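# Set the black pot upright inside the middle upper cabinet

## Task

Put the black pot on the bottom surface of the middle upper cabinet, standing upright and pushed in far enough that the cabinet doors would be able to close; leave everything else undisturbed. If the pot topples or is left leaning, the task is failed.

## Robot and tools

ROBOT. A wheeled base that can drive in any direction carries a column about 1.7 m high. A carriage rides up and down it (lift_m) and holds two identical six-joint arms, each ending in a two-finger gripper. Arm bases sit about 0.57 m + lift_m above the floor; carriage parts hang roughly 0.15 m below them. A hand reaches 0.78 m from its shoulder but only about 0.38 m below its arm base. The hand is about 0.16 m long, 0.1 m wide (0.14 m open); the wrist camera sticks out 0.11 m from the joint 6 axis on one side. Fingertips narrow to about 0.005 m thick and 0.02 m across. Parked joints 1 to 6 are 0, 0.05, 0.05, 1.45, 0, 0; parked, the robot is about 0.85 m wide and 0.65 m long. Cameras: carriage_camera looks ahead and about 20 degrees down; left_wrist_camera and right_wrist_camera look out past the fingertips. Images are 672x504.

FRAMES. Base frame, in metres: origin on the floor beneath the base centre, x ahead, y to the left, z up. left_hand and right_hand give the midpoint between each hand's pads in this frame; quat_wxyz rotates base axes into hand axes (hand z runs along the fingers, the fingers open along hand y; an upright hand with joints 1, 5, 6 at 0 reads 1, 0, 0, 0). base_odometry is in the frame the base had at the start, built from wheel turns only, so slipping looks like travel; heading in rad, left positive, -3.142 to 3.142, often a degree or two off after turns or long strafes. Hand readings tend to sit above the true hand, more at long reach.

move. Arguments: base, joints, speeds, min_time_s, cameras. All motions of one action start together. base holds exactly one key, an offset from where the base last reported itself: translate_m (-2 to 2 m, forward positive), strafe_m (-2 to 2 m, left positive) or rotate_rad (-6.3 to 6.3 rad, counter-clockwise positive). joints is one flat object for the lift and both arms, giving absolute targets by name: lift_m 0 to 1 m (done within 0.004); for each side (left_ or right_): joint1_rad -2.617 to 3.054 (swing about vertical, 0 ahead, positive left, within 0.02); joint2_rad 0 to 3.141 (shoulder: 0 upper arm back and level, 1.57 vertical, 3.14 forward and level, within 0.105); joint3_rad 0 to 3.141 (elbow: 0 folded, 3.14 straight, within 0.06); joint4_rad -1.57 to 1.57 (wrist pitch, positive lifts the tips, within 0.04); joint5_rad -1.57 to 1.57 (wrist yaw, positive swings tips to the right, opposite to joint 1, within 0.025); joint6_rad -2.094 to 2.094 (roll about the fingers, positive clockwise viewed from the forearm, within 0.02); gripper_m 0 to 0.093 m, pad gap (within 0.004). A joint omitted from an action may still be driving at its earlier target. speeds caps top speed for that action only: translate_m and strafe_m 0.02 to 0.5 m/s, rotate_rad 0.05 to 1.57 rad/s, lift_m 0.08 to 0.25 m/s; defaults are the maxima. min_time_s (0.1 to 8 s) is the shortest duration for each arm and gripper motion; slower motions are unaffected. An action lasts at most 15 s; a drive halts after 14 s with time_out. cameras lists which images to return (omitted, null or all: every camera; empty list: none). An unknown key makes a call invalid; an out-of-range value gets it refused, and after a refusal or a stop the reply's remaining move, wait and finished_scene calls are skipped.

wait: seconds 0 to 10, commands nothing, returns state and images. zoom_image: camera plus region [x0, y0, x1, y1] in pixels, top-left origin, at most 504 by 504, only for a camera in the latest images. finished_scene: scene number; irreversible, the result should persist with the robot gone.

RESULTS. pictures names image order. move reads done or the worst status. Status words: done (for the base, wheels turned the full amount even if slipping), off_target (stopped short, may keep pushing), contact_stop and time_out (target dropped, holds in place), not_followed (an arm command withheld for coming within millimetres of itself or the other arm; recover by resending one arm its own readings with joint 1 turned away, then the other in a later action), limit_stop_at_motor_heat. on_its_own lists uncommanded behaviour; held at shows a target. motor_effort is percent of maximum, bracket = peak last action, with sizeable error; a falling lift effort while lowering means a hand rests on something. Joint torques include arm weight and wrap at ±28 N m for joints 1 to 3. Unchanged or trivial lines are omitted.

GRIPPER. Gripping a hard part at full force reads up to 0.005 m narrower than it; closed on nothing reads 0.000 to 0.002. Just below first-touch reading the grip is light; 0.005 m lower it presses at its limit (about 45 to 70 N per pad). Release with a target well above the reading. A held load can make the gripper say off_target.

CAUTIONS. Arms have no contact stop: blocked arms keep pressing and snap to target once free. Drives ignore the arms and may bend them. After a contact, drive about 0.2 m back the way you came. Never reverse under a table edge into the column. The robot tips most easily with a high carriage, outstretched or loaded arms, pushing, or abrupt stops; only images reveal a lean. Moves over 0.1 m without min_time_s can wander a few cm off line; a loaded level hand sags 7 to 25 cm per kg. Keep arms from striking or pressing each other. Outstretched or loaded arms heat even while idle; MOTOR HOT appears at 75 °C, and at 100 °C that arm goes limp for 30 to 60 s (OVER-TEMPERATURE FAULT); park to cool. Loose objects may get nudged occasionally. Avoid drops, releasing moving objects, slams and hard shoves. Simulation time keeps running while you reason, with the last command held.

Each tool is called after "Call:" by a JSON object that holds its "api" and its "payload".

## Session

Call:
{"api": "move", "payload": {}}

Scene clock: 0.00 s.
Joint torques (N m): no reading
base_odometry: x=+0.000 y=+0.000 heading=+0.000
base_status: not commanded
joint_positions: lift_m=+0.300 left_joint1_rad=-0.007 left_joint2_rad=+0.044 left_joint3_rad=+0.027 left_joint4_rad=+1.460 left_joint5_rad=-0.018 left_joint6_rad=+0.017 left_gripper_m=+0.09396 right_joint1_rad=-0.002 right_joint2_rad=+0.059 right_joint3_rad=+0.042 right_joint4_rad=+1.500 right_joint5_rad=+0.048 right_joint6_rad=-0.029 right_gripper_m=+0.09396
joint_status: not commanded
motor_effort: lift_m=+23 drive_wheels=-2
left_hand: x=+0.2562 y=+0.3063 z=+1.2991 quat_wxyz=(+0.998, -0.008, +0.064, +0.006) (m; base frame)
right_hand: x=+0.2467 y=-0.3118 z=+1.3037 quat_wxyz=(+0.999, +0.023, +0.044, -0.017) (m; base frame)
pictures: carriage_camera, left_wrist_camera, right_wrist_camera

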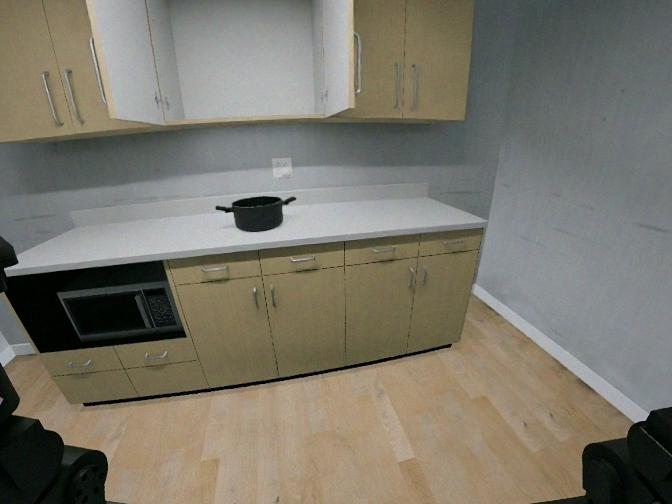

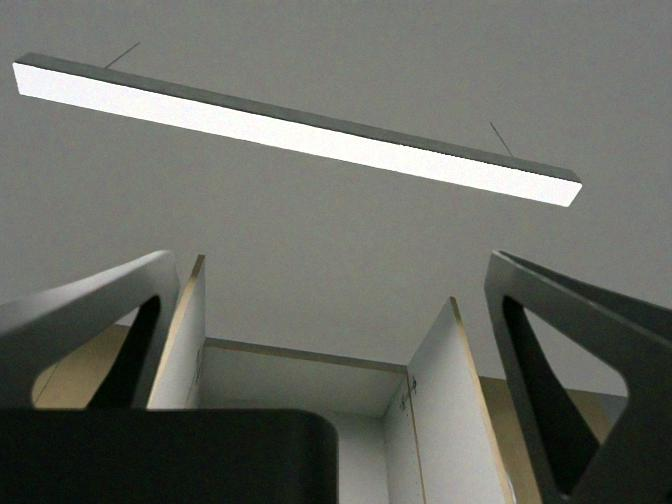

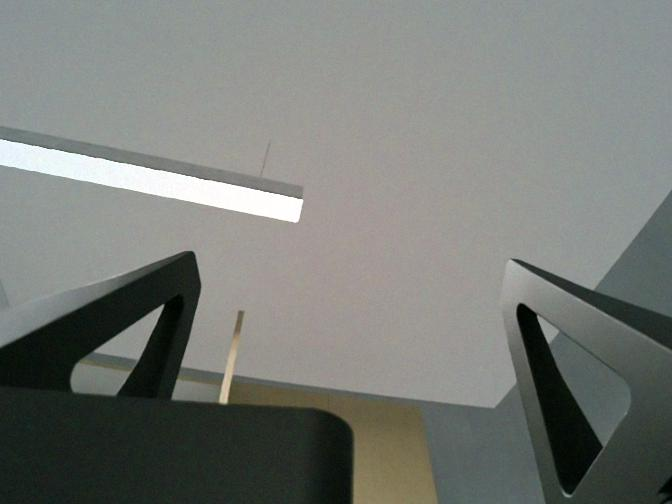

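Call:
{"api": "move", "payload": {"base": {"rotate_rad": 0.272}, "joints": {"lift_m": 0.3, "left_joint1_rad": -0.242, "left_joint2_rad": 1.99, "left_joint3_rad": 1.41, "left_joint4_rad": 0.635, "left_joint5_rad": 0.0, "left_joint6_rad": -1.36, "right_joint1_rad": 0.233, "right_joint2_rad": 2.074, "right_joint3_rad": 1.535, "right_joint4_rad": 0.595, "right_joint5_rad": 0.0, "right_joint6_rad": 1.38}, "min_time_s": 2.5, "cameras": ["carriage_camera"]}}

Call:
{"api": "zoom_image", "payload": {"camera": "carriage_camera", "region": [220, 140, 460, 300]}}

Scene clock: 6.03 s.
Joint torques (N m): left_arm=[-0.62 -12.9 9.69 2.3 0.17 -0.04] | right_arm=[0.18 -12.64 9.07 2.06 -0.19 0.07]
move: done
base_odometry: x=+0.000 y=+0.000 heading=+0.272
base_status: done
joint_positions: lift_m=+0.300 left_joint1_rad=-0.237 left_joint2_rad=+1.985 left_joint3_rad=+1.380 left_joint4_rad=+0.639 left_joint5_rad=-0.012 left_joint6_rad=-1.347 left_gripper_m=+0.09398 right_joint1_rad=+0.229 right_joint2_rad=+2.075 right_joint3_rad=+1.499 right_joint4_rad=+0.592 right_joint5_rad=+0.014 right_joint6_rad=+1.364 right_gripper_m=+0.09396
joint_status: all done
motor_effort: lift_m=+23(23) drive_wheels=+1(11)
left_hand: x=+0.8138 y=+0.1630 z=+1.1477 quat_wxyz=(+0.508, -0.370, +0.588, -0.509) (m; base frame)
right_hand: x=+0.8384 y=-0.1627 z=+1.1395 quat_wxyz=(+0.502, +0.382, +0.589, +0.506) (m; base frame)
pictures: carriage_camera

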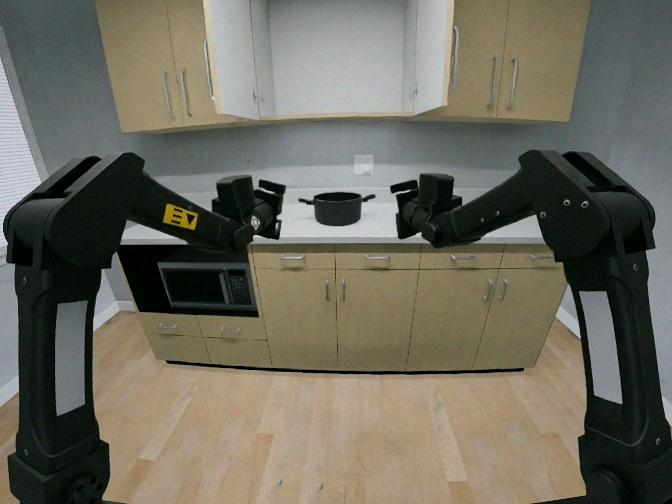

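Scaled by 2.100 from the camera's 672x504 image, which has a finer 960x720 frame.

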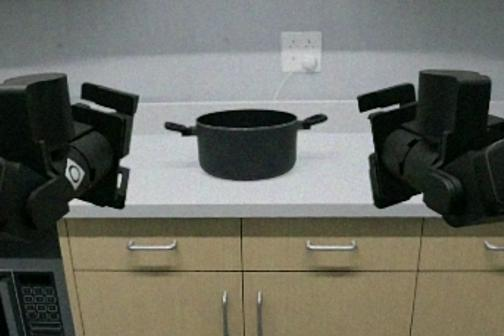

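Call:
{"api": "move", "payload": {"base": {"strafe_m": 0.015}, "joints": {"lift_m": 0.2}, "cameras": []}}

Call:
{"api": "move", "payload": {"base": {"translate_m": 0.46}, "speeds": {"translate_m": 0.3}}}

Call:
{"api": "zoom_image", "payload": {"camera": "carriage_camera", "region": [220, 140, 460, 300]}}

Scene clock: 8.43 s.
Joint torques (N m): left_arm=[-0.44 -14.02 8.53 2.49 0.14 -0.01] | right_arm=[-0.24 -13.85 8.21 2.23 -0.14 0.04]
move: done
base_odometry: x=-0.004 y=+0.014 heading=+0.273
base_status: done
joint_positions: lift_m=+0.200 left_joint1_rad=-0.238 left_joint2_rad=+1.995 left_joint3_rad=+1.392 left_joint4_rad=+0.623 left_joint5_rad=-0.010 left_joint6_rad=-1.349 left_gripper_m=+0.09398 right_joint1_rad=+0.234 right_joint2_rad=+2.086 right_joint3_rad=+1.512 right_joint4_rad=+0.578 right_joint5_rad=+0.011 right_joint6_rad=+1.367 right_gripper_m=+0.09396
joint_status: all done
motor_effort: lift_m=+21(22) drive_wheels=-7(7)
left_hand: x=+0.8163 y=+0.1613 z=+1.0439 quat_wxyz=(+0.504, -0.372, +0.593, -0.507) (m; base frame)
right_hand: x=+0.8401 y=-0.1583 z=+1.0362 quat_wxyz=(+0.496, +0.382, +0.593, +0.506) (m; base frame)
pictures: none

Scene clock: 11.53 s.
Joint torques (N m): left_arm=[-0.49 -14.04 8.5 2.48 0.14 -0.01] | right_arm=[-0.14 -13.87 8.17 2.22 -0.11 0.06]
move: done
base_odometry: x=+0.439 y=+0.139 heading=+0.273
base_status: done
joint_positions: lift_m=+0.200 left_joint1_rad=-0.238 left_joint2_rad=+1.995 left_joint3_rad=+1.392 left_joint4_rad=+0.623 left_joint5_rad=-0.010 left_joint6_rad=-1.349 left_gripper_m=+0.09398 right_joint1_rad=+0.234 right_joint2_rad=+2.086 right_joint3_rad=+1.512 right_joint4_rad=+0.579 right_joint5_rad=+0.011 right_joint6_rad=+1.367 right_gripper_m=+0.09396
motor_effort: lift_m=+21(21) drive_wheels=-7(15)
left_hand: x=+0.8163 y=+0.1613 z=+1.0439 quat_wxyz=(+0.504, -0.372, +0.593, -0.507) (m; base frame)
right_hand: x=+0.8401 y=-0.1582 z=+1.0364 quat_wxyz=(+0.496, +0.382, +0.593, +0.506) (m; base frame)
pictures: carriage_camera, left_wrist_camera, right_wrist_camera

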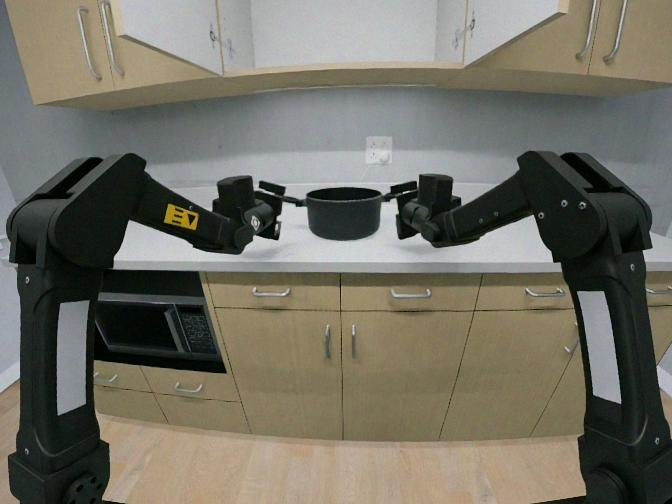

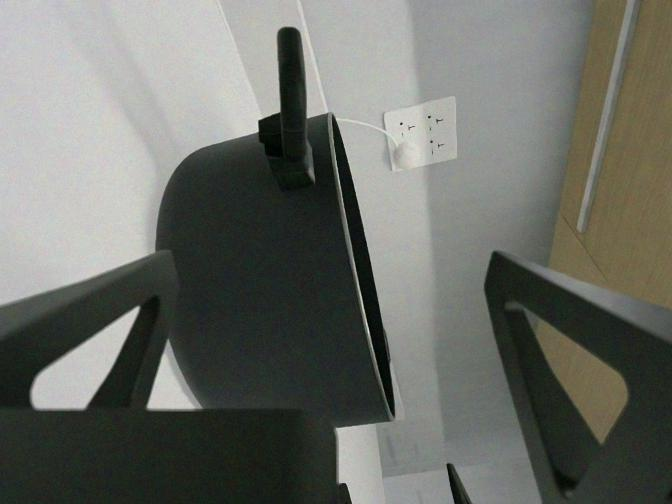

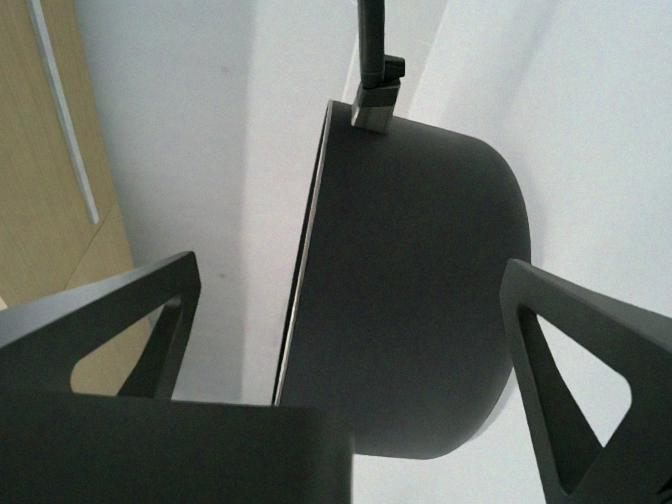

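Scaled by 2.100 from the camera's 672x504 image, which has a finer 960x720 frame.

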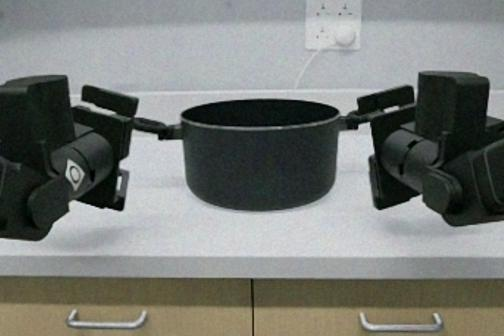

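Call:
{"api": "move", "payload": {"base": {"translate_m": 0.07}, "joints": {"lift_m": 0.195, "left_joint4_rad": 0.605}, "speeds": {"translate_m": 0.12}, "cameras": ["left_wrist_camera", "right_wrist_camera"]}}

Scene clock: 15.57 s.
Joint torques (N m): left_arm=[-0.47 -14.17 8.4 2.38 0.13 -0.02] | right_arm=[-0.25 -14 8.1 2.18 -0.13 0.05]
move: done
base_odometry: x=+0.506 y=+0.158 heading=+0.274
base_status: done
joint_positions: lift_m=+0.195 left_joint1_rad=-0.238 left_joint2_rad=+1.996 left_joint3_rad=+1.392 left_joint4_rad=+0.605 left_joint5_rad=-0.010 left_joint6_rad=-1.349 left_gripper_m=+0.09398 right_joint1_rad=+0.234 right_joint2_rad=+2.086 right_joint3_rad=+1.512 right_joint4_rad=+0.581 right_joint5_rad=+0.010 right_joint6_rad=+1.367 right_gripper_m=+0.09396
joint_status: all done
motor_effort: lift_m=+21(21) drive_wheels=-7(12)
left_hand: x=+0.8165 y=+0.1613 z=+1.0341 quat_wxyz=(+0.499, -0.376, +0.598, -0.502) (m; base frame)
right_hand: x=+0.8402 y=-0.1584 z=+1.0318 quat_wxyz=(+0.497, +0.381, +0.592, +0.507) (m; base frame)
pictures: left_wrist_camera, right_wrist_camera

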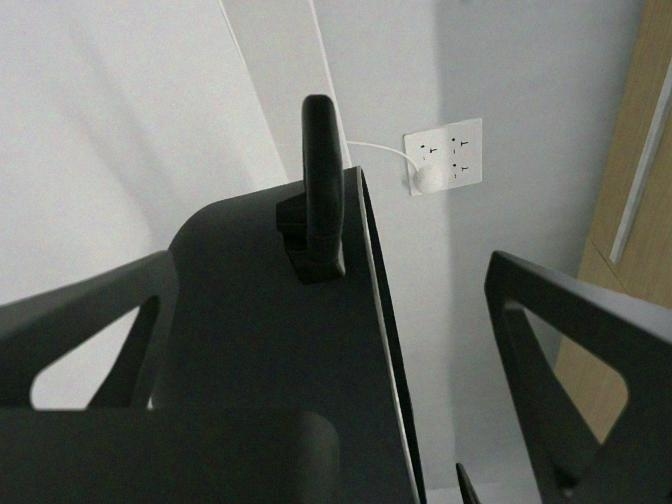

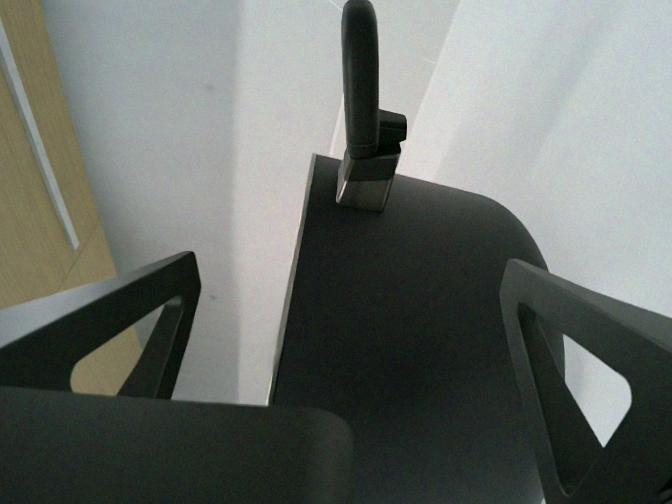

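Call:
{"api": "move", "payload": {"base": {"translate_m": 0.055}, "speeds": {"translate_m": 0.12}, "cameras": ["carriage_camera", "left_wrist_camera", "right_wrist_camera"]}}

Scene clock: 20.00 s.
Joint torques (N m): left_arm=[-0.38 -14.17 8.51 2.38 0.14 -0.02] | right_arm=[-0.14 -13.91 8.2 2.21 -0.14 0.06]
move: done
base_odometry: x=+0.559 y=+0.173 heading=+0.275
base_status: done
joint_positions: lift_m=+0.195 left_joint1_rad=-0.238 left_joint2_rad=+1.996 left_joint3_rad=+1.392 left_joint4_rad=+0.602 left_joint5_rad=-0.010 left_joint6_rad=-1.349 left_gripper_m=+0.09398 right_joint1_rad=+0.233 right_joint2_rad=+2.086 right_joint3_rad=+1.512 right_joint4_rad=+0.582 right_joint5_rad=+0.010 right_joint6_rad=+1.367 right_gripper_m=+0.09396
motor_effort: lift_m=+21(21) drive_wheels=-7(12)
left_hand: x=+0.8164 y=+0.1611 z=+1.0334 quat_wxyz=(+0.498, -0.376, +0.599, -0.501) (m; base frame)
right_hand: x=+0.8403 y=-0.1588 z=+1.0320 quat_wxyz=(+0.497, +0.381, +0.592, +0.507) (m; base frame)
pictures: carriage_camera, left_wrist_camera, right_wrist_camera

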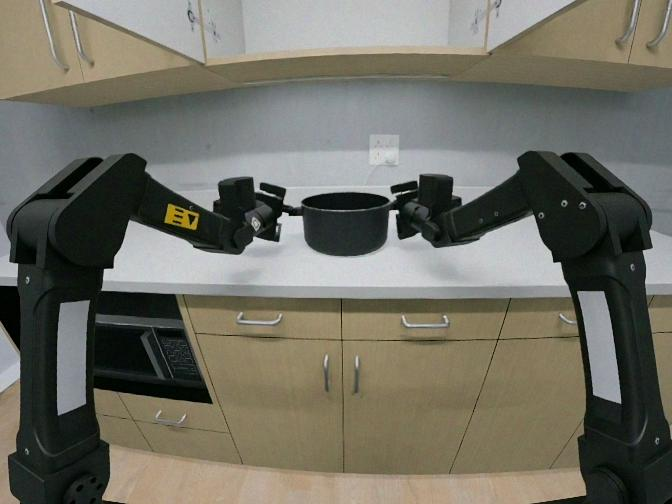

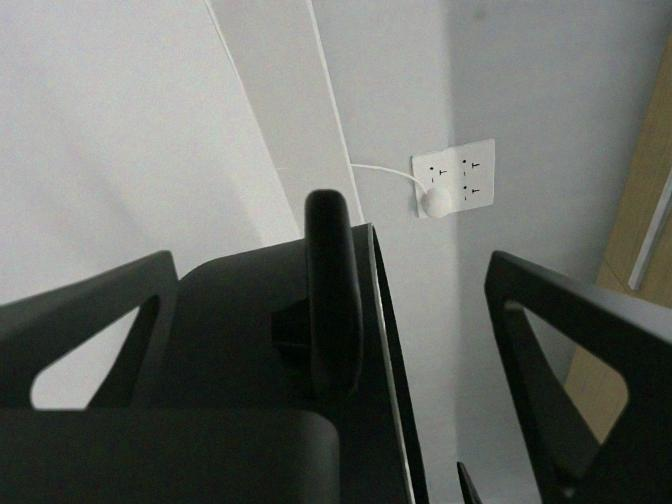

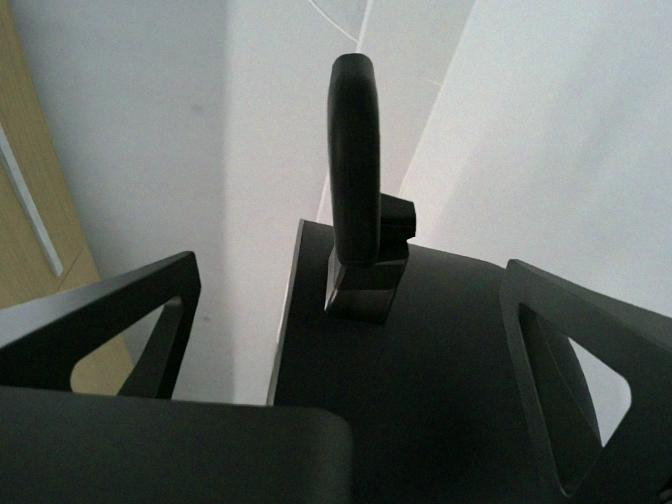

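Call:
{"api": "move", "payload": {"joints": {"right_joint1_rad": 0.2, "right_joint2_rad": 2.268, "right_joint3_rad": 1.847, "right_joint4_rad": 0.476}, "min_time_s": 1.2, "cameras": ["left_wrist_camera", "right_wrist_camera"]}}

Scene clock: 26.87 s.
Joint torques (N m): left_arm=[-0.46 -14.11 8.53 2.39 0.12 -0.01] | right_arm=[-0.38 -14.06 9.31 2.05 -0.12 0.07]
move: done
base_odometry: x=+0.559 y=+0.173 heading=+0.275
joint_positions: lift_m=+0.195 left_joint1_rad=-0.238 left_joint2_rad=+1.996 left_joint3_rad=+1.392 left_joint4_rad=+0.602 left_joint5_rad=-0.010 left_joint6_rad=-1.349 left_gripper_m=+0.09398 right_joint1_rad=+0.204 right_joint2_rad=+2.265 right_joint3_rad=+1.810 right_joint4_rad=+0.475 right_joint5_rad=+0.010 right_joint6_rad=+1.367 right_gripper_m=+0.09396
joint_status: all done
motor_effort: lift_m=+21(21) drive_wheels=-8(9)
left_hand: x=+0.8164 y=+0.1611 z=+1.0334 quat_wxyz=(+0.498, -0.376, +0.599, -0.501) (m; base frame)
right_hand: x=+0.8900 y=-0.1673 z=+1.0369 quat_wxyz=(+0.507, +0.388, +0.583, +0.502) (m; base frame)
pictures: left_wrist_camera, right_wrist_camera

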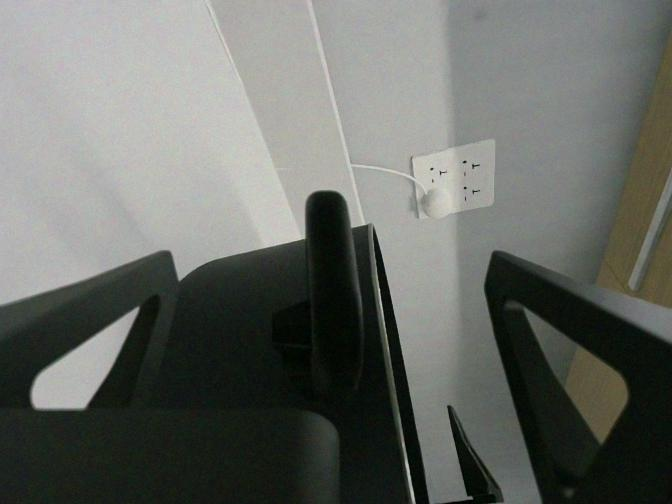

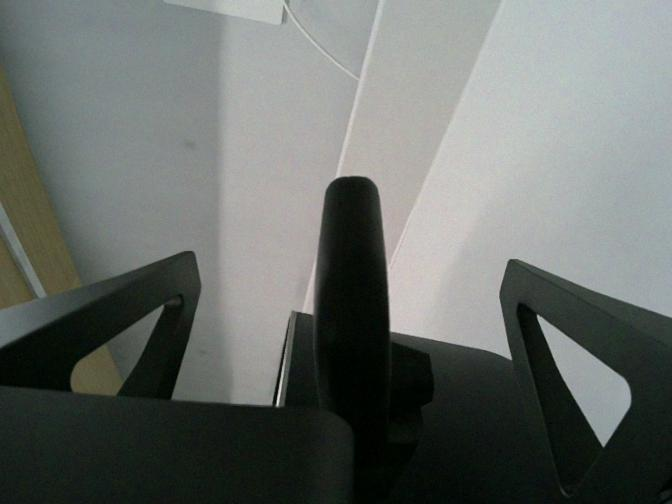

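Call:
{"api": "move", "payload": {"joints": {"left_gripper_m": 0.01, "right_gripper_m": 0.01}, "min_time_s": 2.0, "cameras": ["carriage_camera", "left_wrist_camera", "right_wrist_camera"]}}

Scene clock: 29.67 s.
Joint torques (N m): left_arm=[-0.51 -14.09 8.5 2.38 0.14 0.17] | right_arm=[-0.34 -14.86 9.39 2.17 -0.11 0.28]
move: off_target
base_odometry: x=+0.559 y=+0.173 heading=+0.275
joint_positions: lift_m=+0.195 left_joint1_rad=-0.238 left_joint2_rad=+1.996 left_joint3_rad=+1.392 left_joint4_rad=+0.602 left_joint5_rad=-0.010 left_joint6_rad=-1.365 left_gripper_m=+0.01058 right_joint1_rad=+0.203 right_joint2_rad=+2.272 right_joint3_rad=+1.810 right_joint4_rad=+0.465 right_joint5_rad=+0.010 right_joint6_rad=+1.345 right_gripper_m=+0.02186
joint_status: right_gripper_m off_target (ended at +0.02188, target +0.01000); the others done
motor_effort: lift_m=+21(21) drive_wheels=-7(8)
left_hand: x=+0.8164 y=+0.1611 z=+1.0334 quat_wxyz=(+0.494, -0.381, +0.596, -0.505) (m; base frame)
right_hand: x=+0.8913 y=-0.1675 z=+1.0299 quat_wxyz=(+0.509, +0.384, +0.592, +0.493) (m; base frame)
pictures: carriage_camera, left_wrist_camera, right_wrist_camera

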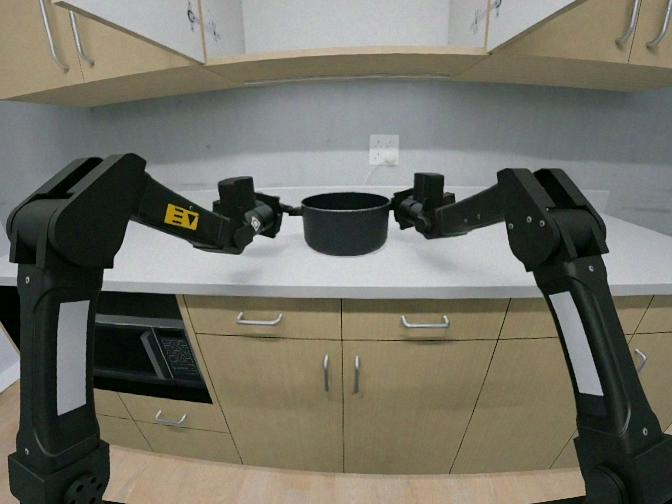

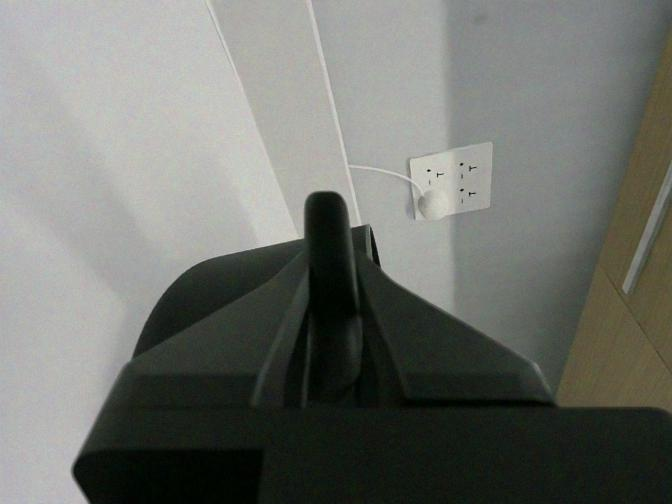

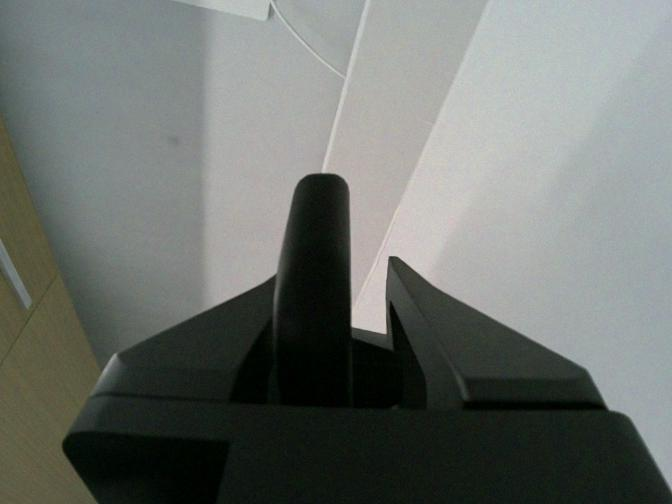

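Call:
{"api": "move", "payload": {"joints": {"lift_m": 0.3, "left_gripper_m": 0.004, "right_gripper_m": 0.008, "left_joint4_rad": 0.82, "right_joint4_rad": 0.75}, "speeds": {"lift_m": 0.09}, "min_time_s": 1.3, "cameras": ["carriage_camera"]}}

Scene clock: 34.90 s.
Joint torques (N m): left_arm=[-0.46 -17.36 8.91 4.3 0.23 0.17] | right_arm=[-0.2 -20.63 9.31 4.02 -0.03 0.34]
move: off_target
base_odometry: x=+0.559 y=+0.173 heading=+0.275
joint_positions: lift_m=+0.300 left_joint1_rad=-0.238 left_joint2_rad=+2.025 left_joint3_rad=+1.387 left_joint4_rad=+0.648 left_joint5_rad=-0.020 left_joint6_rad=-1.366 left_gripper_m=+0.01043 right_joint1_rad=+0.202 right_joint2_rad=+2.325 right_joint3_rad=+1.810 right_joint4_rad=+0.570 right_joint5_rad=+0.001 right_joint6_rad=+1.340 right_gripper_m=+0.02126
joint_status: left_joint4_rad off_target (ended at +0.648, target +0.820); left_gripper_m off_target (ended at +0.01043, target +0.00400); right_joint4_rad off_target (ended at +0.570, target +0.750); right_gripper_m off_target (ended at +0.02126, target +0.00800); the others done
motor_effort: lift_m=+25(28) drive_wheels=-7(8)
left_hand: x=+0.8204 y=+0.1618 z=+1.1295 quat_wxyz=(+0.499, -0.382, +0.591, -0.506) (m; base frame)
right_hand: x=+0.8978 y=-0.1657 z=+1.1248 quat_wxyz=(+0.521, +0.371, +0.579, +0.506) (m; base frame)
pictures: carriage_camera

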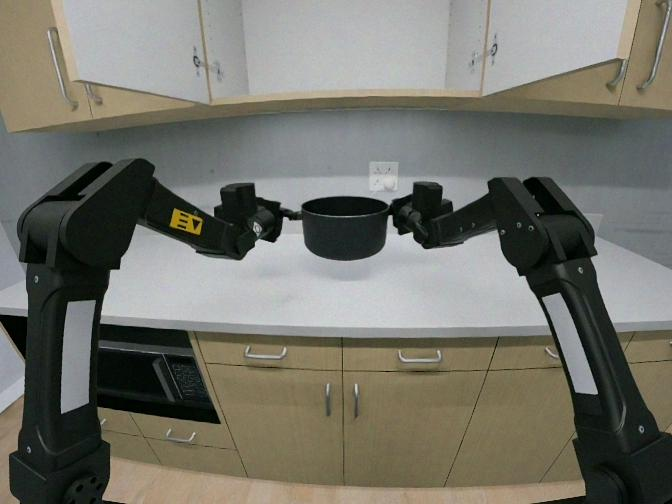

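Call:
{"api": "move", "payload": {"base": {"translate_m": -0.22}, "joints": {"lift_m": 0.36}, "speeds": {"translate_m": 0.2, "lift_m": 0.1}, "cameras": []}}

Call:
{"api": "move", "payload": {"base": {"strafe_m": -0.025}, "joints": {"lift_m": 0.745}, "speeds": {"strafe_m": 0.1, "lift_m": 0.15}, "cameras": ["carriage_camera"]}}

Scene clock: 38.87 s.
Joint torques (N m): left_arm=[-0.43 -18.15 9.16 4.21 0.23 0.15] | right_arm=[-0.1 -21.67 9.29 3.97 0 0.41]
move: done
base_odometry: x=+0.347 y=+0.113 heading=+0.276
base_status: done
joint_positions: lift_m=+0.360 left_joint1_rad=-0.238 left_joint2_rad=+2.033 left_joint3_rad=+1.384 left_joint4_rad=+0.653 left_joint5_rad=-0.020 left_joint6_rad=-1.365 left_gripper_m=+0.01042 right_joint1_rad=+0.200 right_joint2_rad=+2.335 right_joint3_rad=+1.810 right_joint4_rad=+0.573 right_joint5_rad=-0.001 right_joint6_rad=+1.339 right_gripper_m=+0.02125
joint_status: all done
motor_effort: lift_m=+24(29) drive_wheels=-8(16)
left_hand: x=+0.8213 y=+0.1618 z=+1.1843 quat_wxyz=(+0.498, -0.383, +0.593, -0.504) (m; base frame)
right_hand: x=+0.8992 y=-0.1662 z=+1.1792 quat_wxyz=(+0.520, +0.372, +0.581, +0.504) (m; base frame)
pictures: none

Scene clock: 42.03 s.
Joint torques (N m): left_arm=[-0.81 -18.39 9.63 4.21 0.22 0.17] | right_arm=[0.23 -22.04 9.44 3.91 0.07 0.33]
move: done
base_odometry: x=+0.354 y=+0.089 heading=+0.276
base_status: done
joint_positions: lift_m=+0.745 left_joint1_rad=-0.235 left_joint2_rad=+2.035 left_joint3_rad=+1.379 left_joint4_rad=+0.653 left_joint5_rad=-0.019 left_joint6_rad=-1.365 left_gripper_m=+0.01042 right_joint1_rad=+0.197 right_joint2_rad=+2.339 right_joint3_rad=+1.807 right_joint4_rad=+0.578 right_joint5_rad=-0.008 right_joint6_rad=+1.340 right_gripper_m=+0.02118
joint_status: all done
motor_effort: lift_m=+24(30) drive_wheels=-2(6)
left_hand: x=+0.8215 y=+0.1637 z=+1.5660 quat_wxyz=(+0.497, -0.385, +0.594, -0.502) (m; base frame)
right_hand: x=+0.8997 y=-0.1672 z=+1.5611 quat_wxyz=(+0.518, +0.371, +0.582, +0.504) (m; base frame)
pictures: carriage_camera

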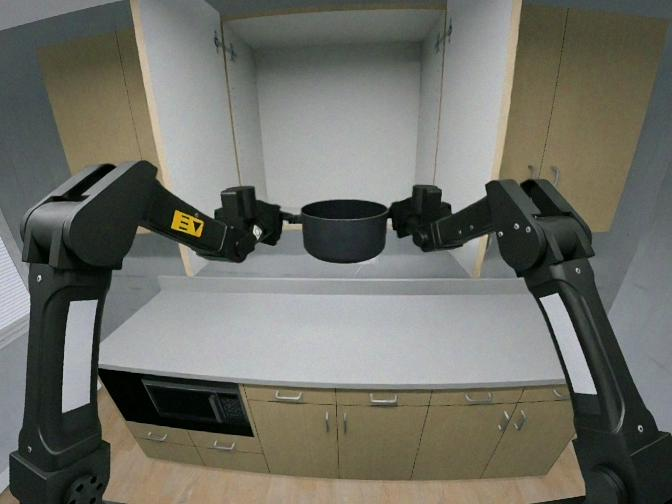

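Call:
{"api": "move", "payload": {"base": {"rotate_rad": -0.043}, "speeds": {"rotate_rad": 0.12}, "cameras": []}}

Call:
{"api": "move", "payload": {"base": {"strafe_m": 0.05}, "speeds": {"strafe_m": 0.12}, "cameras": ["carriage_camera"]}}

Call:
{"api": "zoom_image", "payload": {"camera": "carriage_camera", "region": [100, 0, 560, 300]}}

Scene clock: 45.20 s.
Joint torques (N m): left_arm=[-0.75 -18.29 9.61 4.24 0.23 0.15] | right_arm=[0.34 -22.04 9.55 3.95 0.11 0.35]
move: done
base_odometry: x=+0.354 y=+0.089 heading=+0.234
base_status: done
joint_positions: lift_m=+0.745 left_joint1_rad=-0.234 left_joint2_rad=+2.035 left_joint3_rad=+1.379 left_joint4_rad=+0.653 left_joint5_rad=-0.019 left_joint6_rad=-1.365 left_gripper_m=+0.01042 right_joint1_rad=+0.195 right_joint2_rad=+2.339 right_joint3_rad=+1.807 right_joint4_rad=+0.578 right_joint5_rad=-0.010 right_joint6_rad=+1.340 right_gripper_m=+0.02116
motor_effort: lift_m=+24(25) drive_wheels=-9(10)
left_hand: x=+0.8215 y=+0.1640 z=+1.5660 quat_wxyz=(+0.497, -0.385, +0.594, -0.502) (m; base frame)
right_hand: x=+0.8999 y=-0.1679 z=+1.5611 quat_wxyz=(+0.518, +0.371, +0.583, +0.505) (m; base frame)
pictures: none

Scene clock: 46.40 s.
Joint torques (N m): left_arm=[-0.75 -18.3 9.66 4.23 0.21 0.16] | right_arm=[0.2 -22.09 9.54 3.92 0.08 0.34]
move: done
base_odometry: x=+0.342 y=+0.138 heading=+0.233
base_status: done
joint_positions: lift_m=+0.745 left_joint1_rad=-0.235 left_joint2_rad=+2.035 left_joint3_rad=+1.379 left_joint4_rad=+0.653 left_joint5_rad=-0.018 left_joint6_rad=-1.365 left_gripper_m=+0.01042 right_joint1_rad=+0.197 right_joint2_rad=+2.339 right_joint3_rad=+1.807 right_joint4_rad=+0.578 right_joint5_rad=-0.009 right_joint6_rad=+1.340 right_gripper_m=+0.02115
motor_effort: lift_m=+24(25) drive_wheels=-7(14)
left_hand: x=+0.8213 y=+0.1631 z=+1.5660 quat_wxyz=(+0.496, -0.384, +0.595, -0.502) (m; base frame)
right_hand: x=+0.8996 y=-0.1668 z=+1.5611 quat_wxyz=(+0.518, +0.371, +0.583, +0.505) (m; base frame)
pictures: carriage_camera

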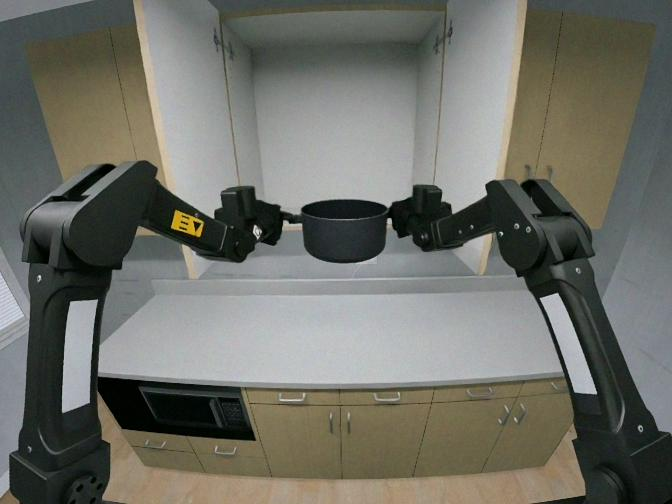

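Scaled by 1.096 from the camera's 672x504 image, which has a finer 960x720 frame.

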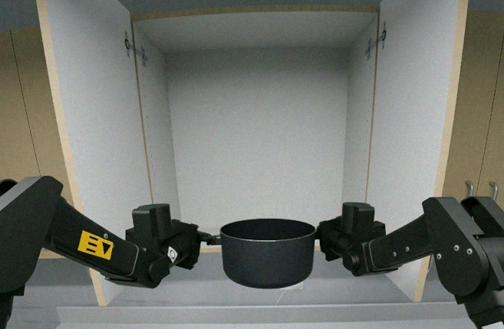

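Call:
{"api": "move", "payload": {"base": {"translate_m": 0.33}, "speeds": {"translate_m": 0.18}, "cameras": ["carriage_camera"]}}

Call:
{"api": "zoom_image", "payload": {"camera": "carriage_camera", "region": [100, 100, 580, 330]}}

Scene clock: 50.77 s.
Joint torques (N m): left_arm=[-0.69 -18.37 9.62 4.26 0.21 0.17] | right_arm=[0.17 -22.08 9.48 3.9 0.11 0.35]
move: done
base_odometry: x=+0.663 y=+0.214 heading=+0.233
base_status: done
joint_positions: lift_m=+0.745 left_joint1_rad=-0.235 left_joint2_rad=+2.035 left_joint3_rad=+1.379 left_joint4_rad=+0.651 left_joint5_rad=-0.019 left_joint6_rad=-1.365 left_gripper_m=+0.01042 right_joint1_rad=+0.197 right_joint2_rad=+2.339 right_joint3_rad=+1.807 right_joint4_rad=+0.576 right_joint5_rad=-0.010 right_joint6_rad=+1.340 right_gripper_m=+0.02115
motor_effort: lift_m=+24(25) drive_wheels=-3(11)
left_hand: x=+0.8214 y=+0.1633 z=+1.5655 quat_wxyz=(+0.496, -0.385, +0.595, -0.501) (m; base frame)
right_hand: x=+0.8996 y=-0.1666 z=+1.5607 quat_wxyz=(+0.517, +0.371, +0.583, +0.505) (m; base frame)
pictures: carriage_camera

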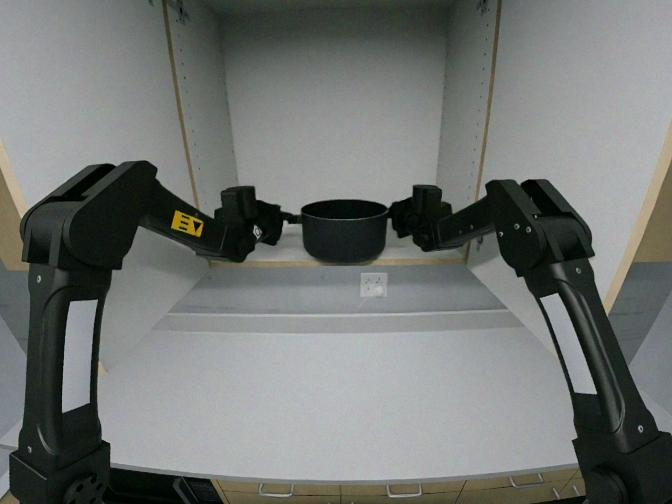

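Scaled by 1.050 from the camera's 672x504 image, which has a finer 960x720 frame.

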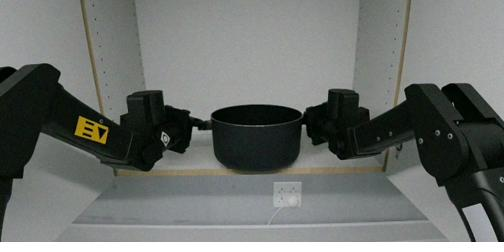

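Call:
{"api": "move", "payload": {"base": {"translate_m": 0.11}, "joints": {"lift_m": 0.76}, "speeds": {"translate_m": 0.08, "lift_m": 0.1}, "cameras": ["carriage_camera", "right_wrist_camera"]}}

Call:
{"api": "zoom_image", "payload": {"camera": "carriage_camera", "region": [150, 120, 530, 330]}}

Scene clock: 57.10 s.
Joint torques (N m): left_arm=[-0.73 -18.45 9.58 4.28 0.22 0.16] | right_arm=[0.12 -22.17 9.69 3.92 0.11 0.35]
move: done
base_odometry: x=+0.770 y=+0.239 heading=+0.233
base_status: done
joint_positions: lift_m=+0.760 left_joint1_rad=-0.235 left_joint2_rad=+2.037 left_joint3_rad=+1.379 left_joint4_rad=+0.650 left_joint5_rad=-0.019 left_joint6_rad=-1.365 left_gripper_m=+0.01042 right_joint1_rad=+0.197 right_joint2_rad=+2.339 right_joint3_rad=+1.805 right_joint4_rad=+0.577 right_joint5_rad=-0.010 right_joint6_rad=+1.340 right_gripper_m=+0.02114
joint_status: all done
motor_effort: lift_m=+25(30) drive_wheels=-4(8)
left_hand: x=+0.8216 y=+0.1633 z=+1.5793 quat_wxyz=(+0.496, -0.386, +0.596, -0.501) (m; base frame)
right_hand: x=+0.8996 y=-0.1667 z=+1.5743 quat_wxyz=(+0.517, +0.371, +0.584, +0.504) (m; base frame)
pictures: carriage_camera, right_wrist_camera

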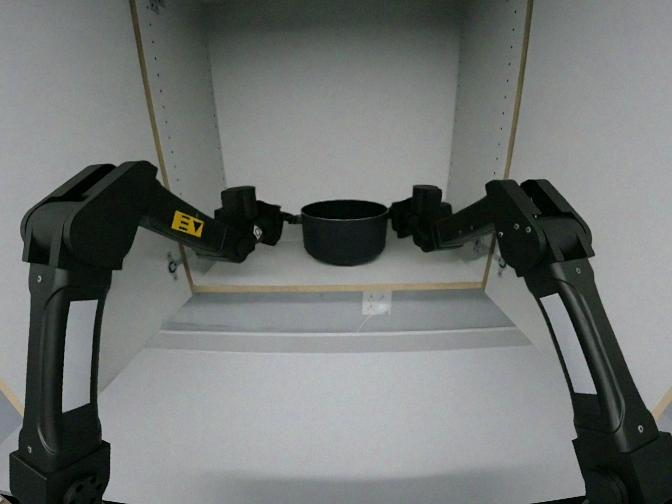

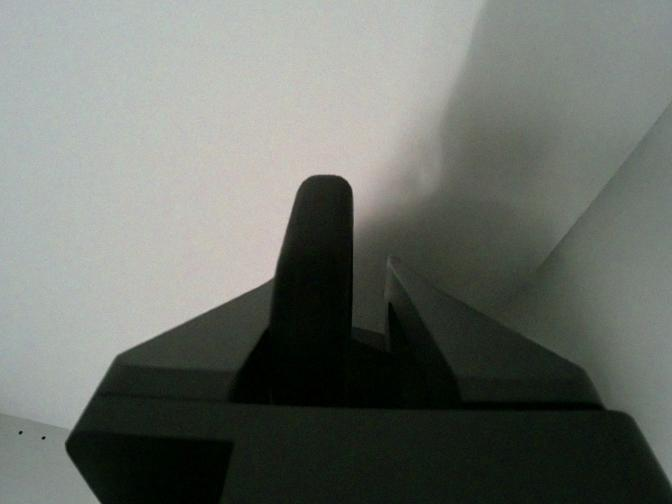

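Scaled by 1.326 from the camera's 672x504 image, which has a finer 960x720 frame.

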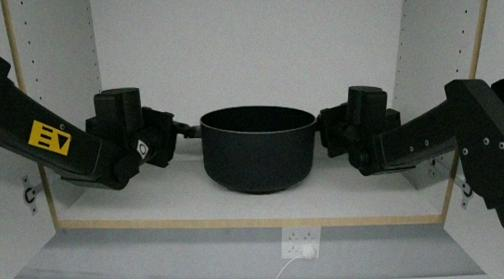

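Call:
{"api": "move", "payload": {"base": {"translate_m": -0.01}, "joints": {"lift_m": 0.72}, "speeds": {"translate_m": 0.05, "lift_m": 0.08}, "cameras": ["carriage_camera"]}}

Call:
{"api": "zoom_image", "payload": {"camera": "carriage_camera", "region": [240, 170, 440, 310]}}

Scene clock: 59.33 s.
Joint torques (N m): left_arm=[-0.73 -18.43 9.63 3.72 0.21 0.18] | right_arm=[0.12 -21.89 9.58 3.38 0.12 0.34]
move: done
base_odometry: x=+0.761 y=+0.237 heading=+0.233
base_status: done
joint_positions: lift_m=+0.720 left_joint1_rad=-0.235 left_joint2_rad=+2.037 left_joint3_rad=+1.379 left_joint4_rad=+0.697 left_joint5_rad=-0.018 left_joint6_rad=-1.367 left_gripper_m=+0.01042 right_joint1_rad=+0.197 right_joint2_rad=+2.338 right_joint3_rad=+1.805 right_joint4_rad=+0.627 right_joint5_rad=-0.011 right_joint6_rad=+1.341 right_gripper_m=+0.02105
joint_status: all done
on_its_own: left_joint4_rad moved +0.047 toward your old target +0.820; right_joint4_rad moved +0.050 toward your old target +0.750
motor_effort: lift_m=+21(21) drive_wheels=-1(9)
left_hand: x=+0.8213 y=+0.1632 z=+1.5515 quat_wxyz=(+0.506, -0.377, +0.581, -0.513) (m; base frame)
right_hand: x=+0.8985 y=-0.1667 z=+1.5480 quat_wxyz=(+0.529, +0.361, +0.568, +0.517) (m; base frame)
pictures: carriage_camera

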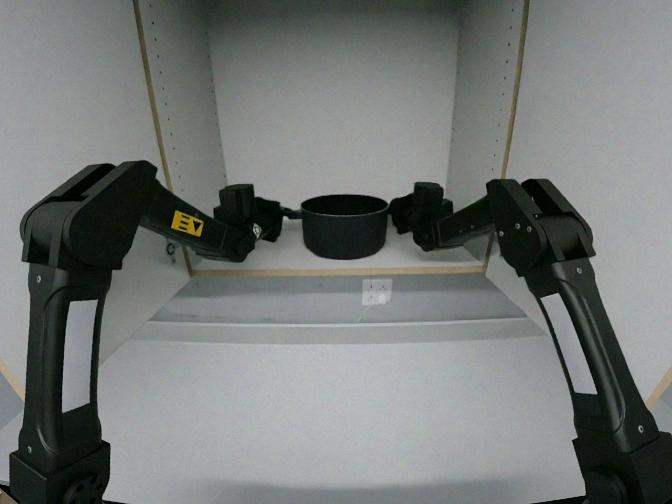

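Scaled by 2.520 from the camera's 672x504 image, which has a finer 960x720 frame.

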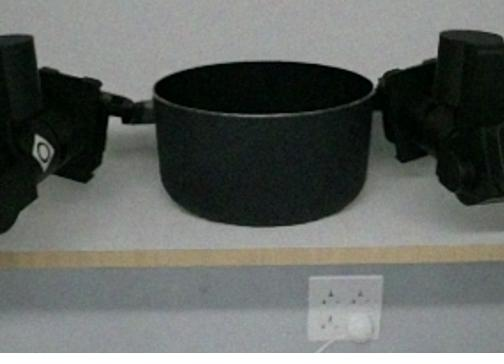

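Call:
{"api": "move", "payload": {"joints": {"lift_m": 0.711, "left_joint4_rad": 0.65, "right_joint4_rad": 0.52}, "speeds": {"lift_m": 0.08}, "min_time_s": 0.8, "cameras": ["carriage_camera"]}}

Call:
{"api": "zoom_image", "payload": {"camera": "carriage_camera", "region": [240, 170, 440, 310]}}

Scene clock: 61.50 s.
Joint torques (N m): left_arm=[-0.72 -17.36 8.55 2.23 0.21 0.29] | right_arm=[0.1 -19.51 8.79 1.68 0.12 0.35]
move: done
base_odometry: x=+0.761 y=+0.237 heading=+0.233
joint_positions: lift_m=+0.711 left_joint1_rad=-0.235 left_joint2_rad=+2.026 left_joint3_rad=+1.392 left_joint4_rad=+0.662 left_joint5_rad=-0.017 left_joint6_rad=-1.376 left_gripper_m=+0.01042 right_joint1_rad=+0.197 right_joint2_rad=+2.316 right_joint3_rad=+1.818 right_joint4_rad=+0.552 right_joint5_rad=-0.010 right_joint6_rad=+1.340 right_gripper_m=+0.02102
joint_status: all done
motor_effort: lift_m=+21(21) drive_wheels=-1(2)
left_hand: x=+0.8212 y=+0.1630 z=+1.5458 quat_wxyz=(+0.501, -0.382, +0.584, -0.513) (m; base frame)
right_hand: x=+0.8974 y=-0.1670 z=+1.5419 quat_wxyz=(+0.519, +0.369, +0.580, +0.507) (m; base frame)
pictures: carriage_camera

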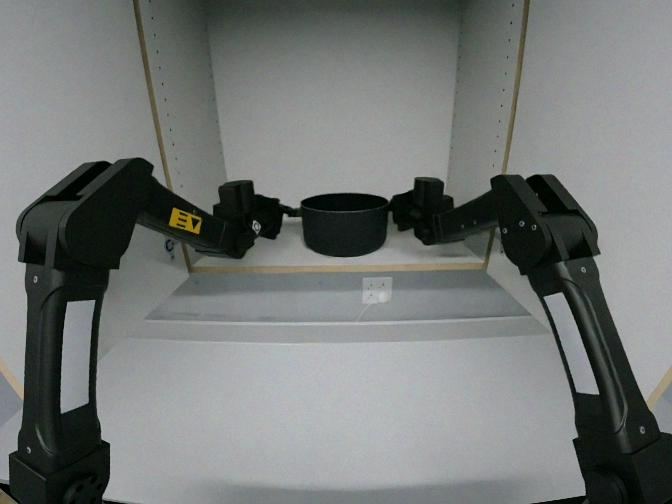

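Scaled by 2.520 from the camera's 672x504 image, which has a finer 960x720 frame.

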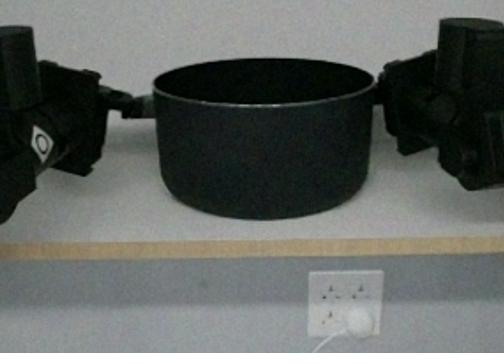

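Call:
{"api": "move", "payload": {"joints": {"lift_m": 0.703, "left_joint4_rad": 0.64, "right_joint4_rad": 0.51}, "speeds": {"lift_m": 0.08}, "min_time_s": 0.6, "cameras": []}}

Call:
{"api": "move", "payload": {"joints": {"left_gripper_m": 0.035, "right_gripper_m": 0.035}, "min_time_s": 1.5, "cameras": ["carriage_camera", "left_wrist_camera", "right_wrist_camera"]}}

Scene clock: 63.63 s.
Joint torques (N m): left_arm=[-0.84 -16.44 7.99 2.13 0.21 0.31] | right_arm=[0.2 -18.45 8.16 1.75 0.11 0.37]
move: done
base_odometry: x=+0.761 y=+0.237 heading=+0.233
joint_positions: lift_m=+0.703 left_joint1_rad=-0.235 left_joint2_rad=+2.018 left_joint3_rad=+1.398 left_joint4_rad=+0.660 left_joint5_rad=-0.017 left_joint6_rad=-1.378 left_gripper_m=+0.01042 right_joint1_rad=+0.197 right_joint2_rad=+2.306 right_joint3_rad=+1.826 right_joint4_rad=+0.536 right_joint5_rad=-0.010 right_joint6_rad=+1.340 right_gripper_m=+0.02102
joint_status: all done
motor_effort: lift_m=+20(20) drive_wheels=-2(4)
left_hand: x=+0.8205 y=+0.1631 z=+1.5455 quat_wxyz=(+0.503, -0.380, +0.580, -0.516) (m; base frame)
right_hand: x=+0.8966 y=-0.1672 z=+1.5410 quat_wxyz=(+0.520, +0.368, +0.580, +0.508) (m; base frame)
pictures: none

Scene clock: 65.43 s.
Joint torques (N m): left_arm=[-0.75 -16.44 7.92 2.29 0.17 0.23] | right_arm=[0.24 -18.36 8.03 1.96 0.11 0.06]
move: done
base_odometry: x=+0.761 y=+0.237 heading=+0.233
joint_positions: lift_m=+0.703 left_joint1_rad=-0.235 left_joint2_rad=+2.018 left_joint3_rad=+1.398 left_joint4_rad=+0.646 left_joint5_rad=-0.013 left_joint6_rad=-1.372 left_gripper_m=+0.03491 right_joint1_rad=+0.197 right_joint2_rad=+2.306 right_joint3_rad=+1.826 right_joint4_rad=+0.516 right_joint5_rad=-0.010 right_joint6_rad=+1.366 right_gripper_m=+0.03491
joint_status: all done
motor_effort: lift_m=+20(20) drive_wheels=-3(4)
left_hand: x=+0.8205 y=+0.1625 z=+1.5420 quat_wxyz=(+0.500, -0.380, +0.586, -0.512) (m; base frame)
right_hand: x=+0.8968 y=-0.1671 z=+1.5362 quat_wxyz=(+0.509, +0.380, +0.581, +0.510) (m; base frame)
pictures: carriage_camera, left_wrist_camera, right_wrist_camera

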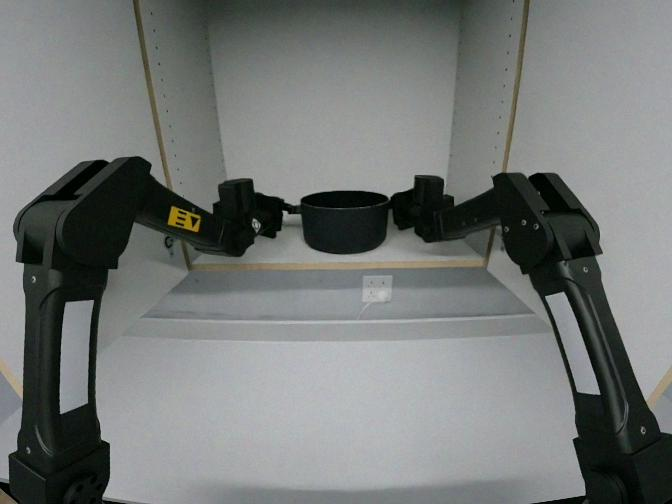

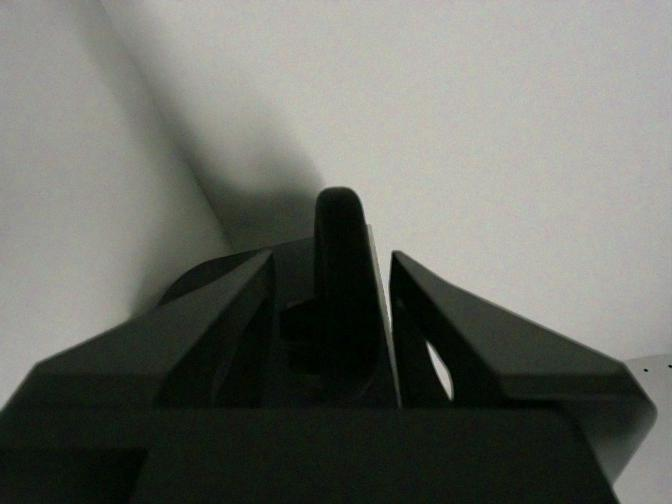

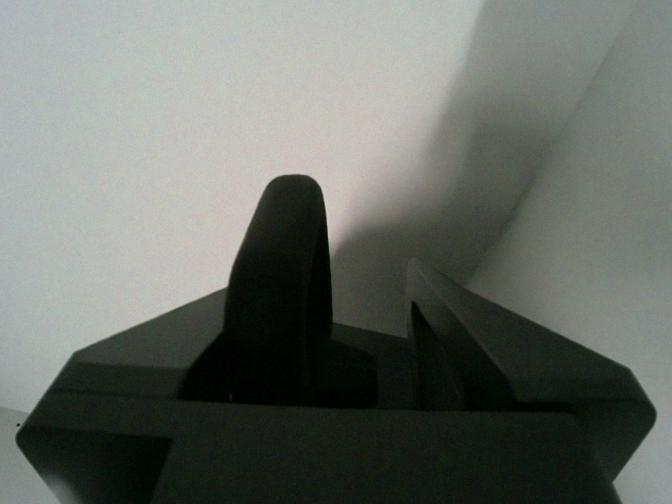

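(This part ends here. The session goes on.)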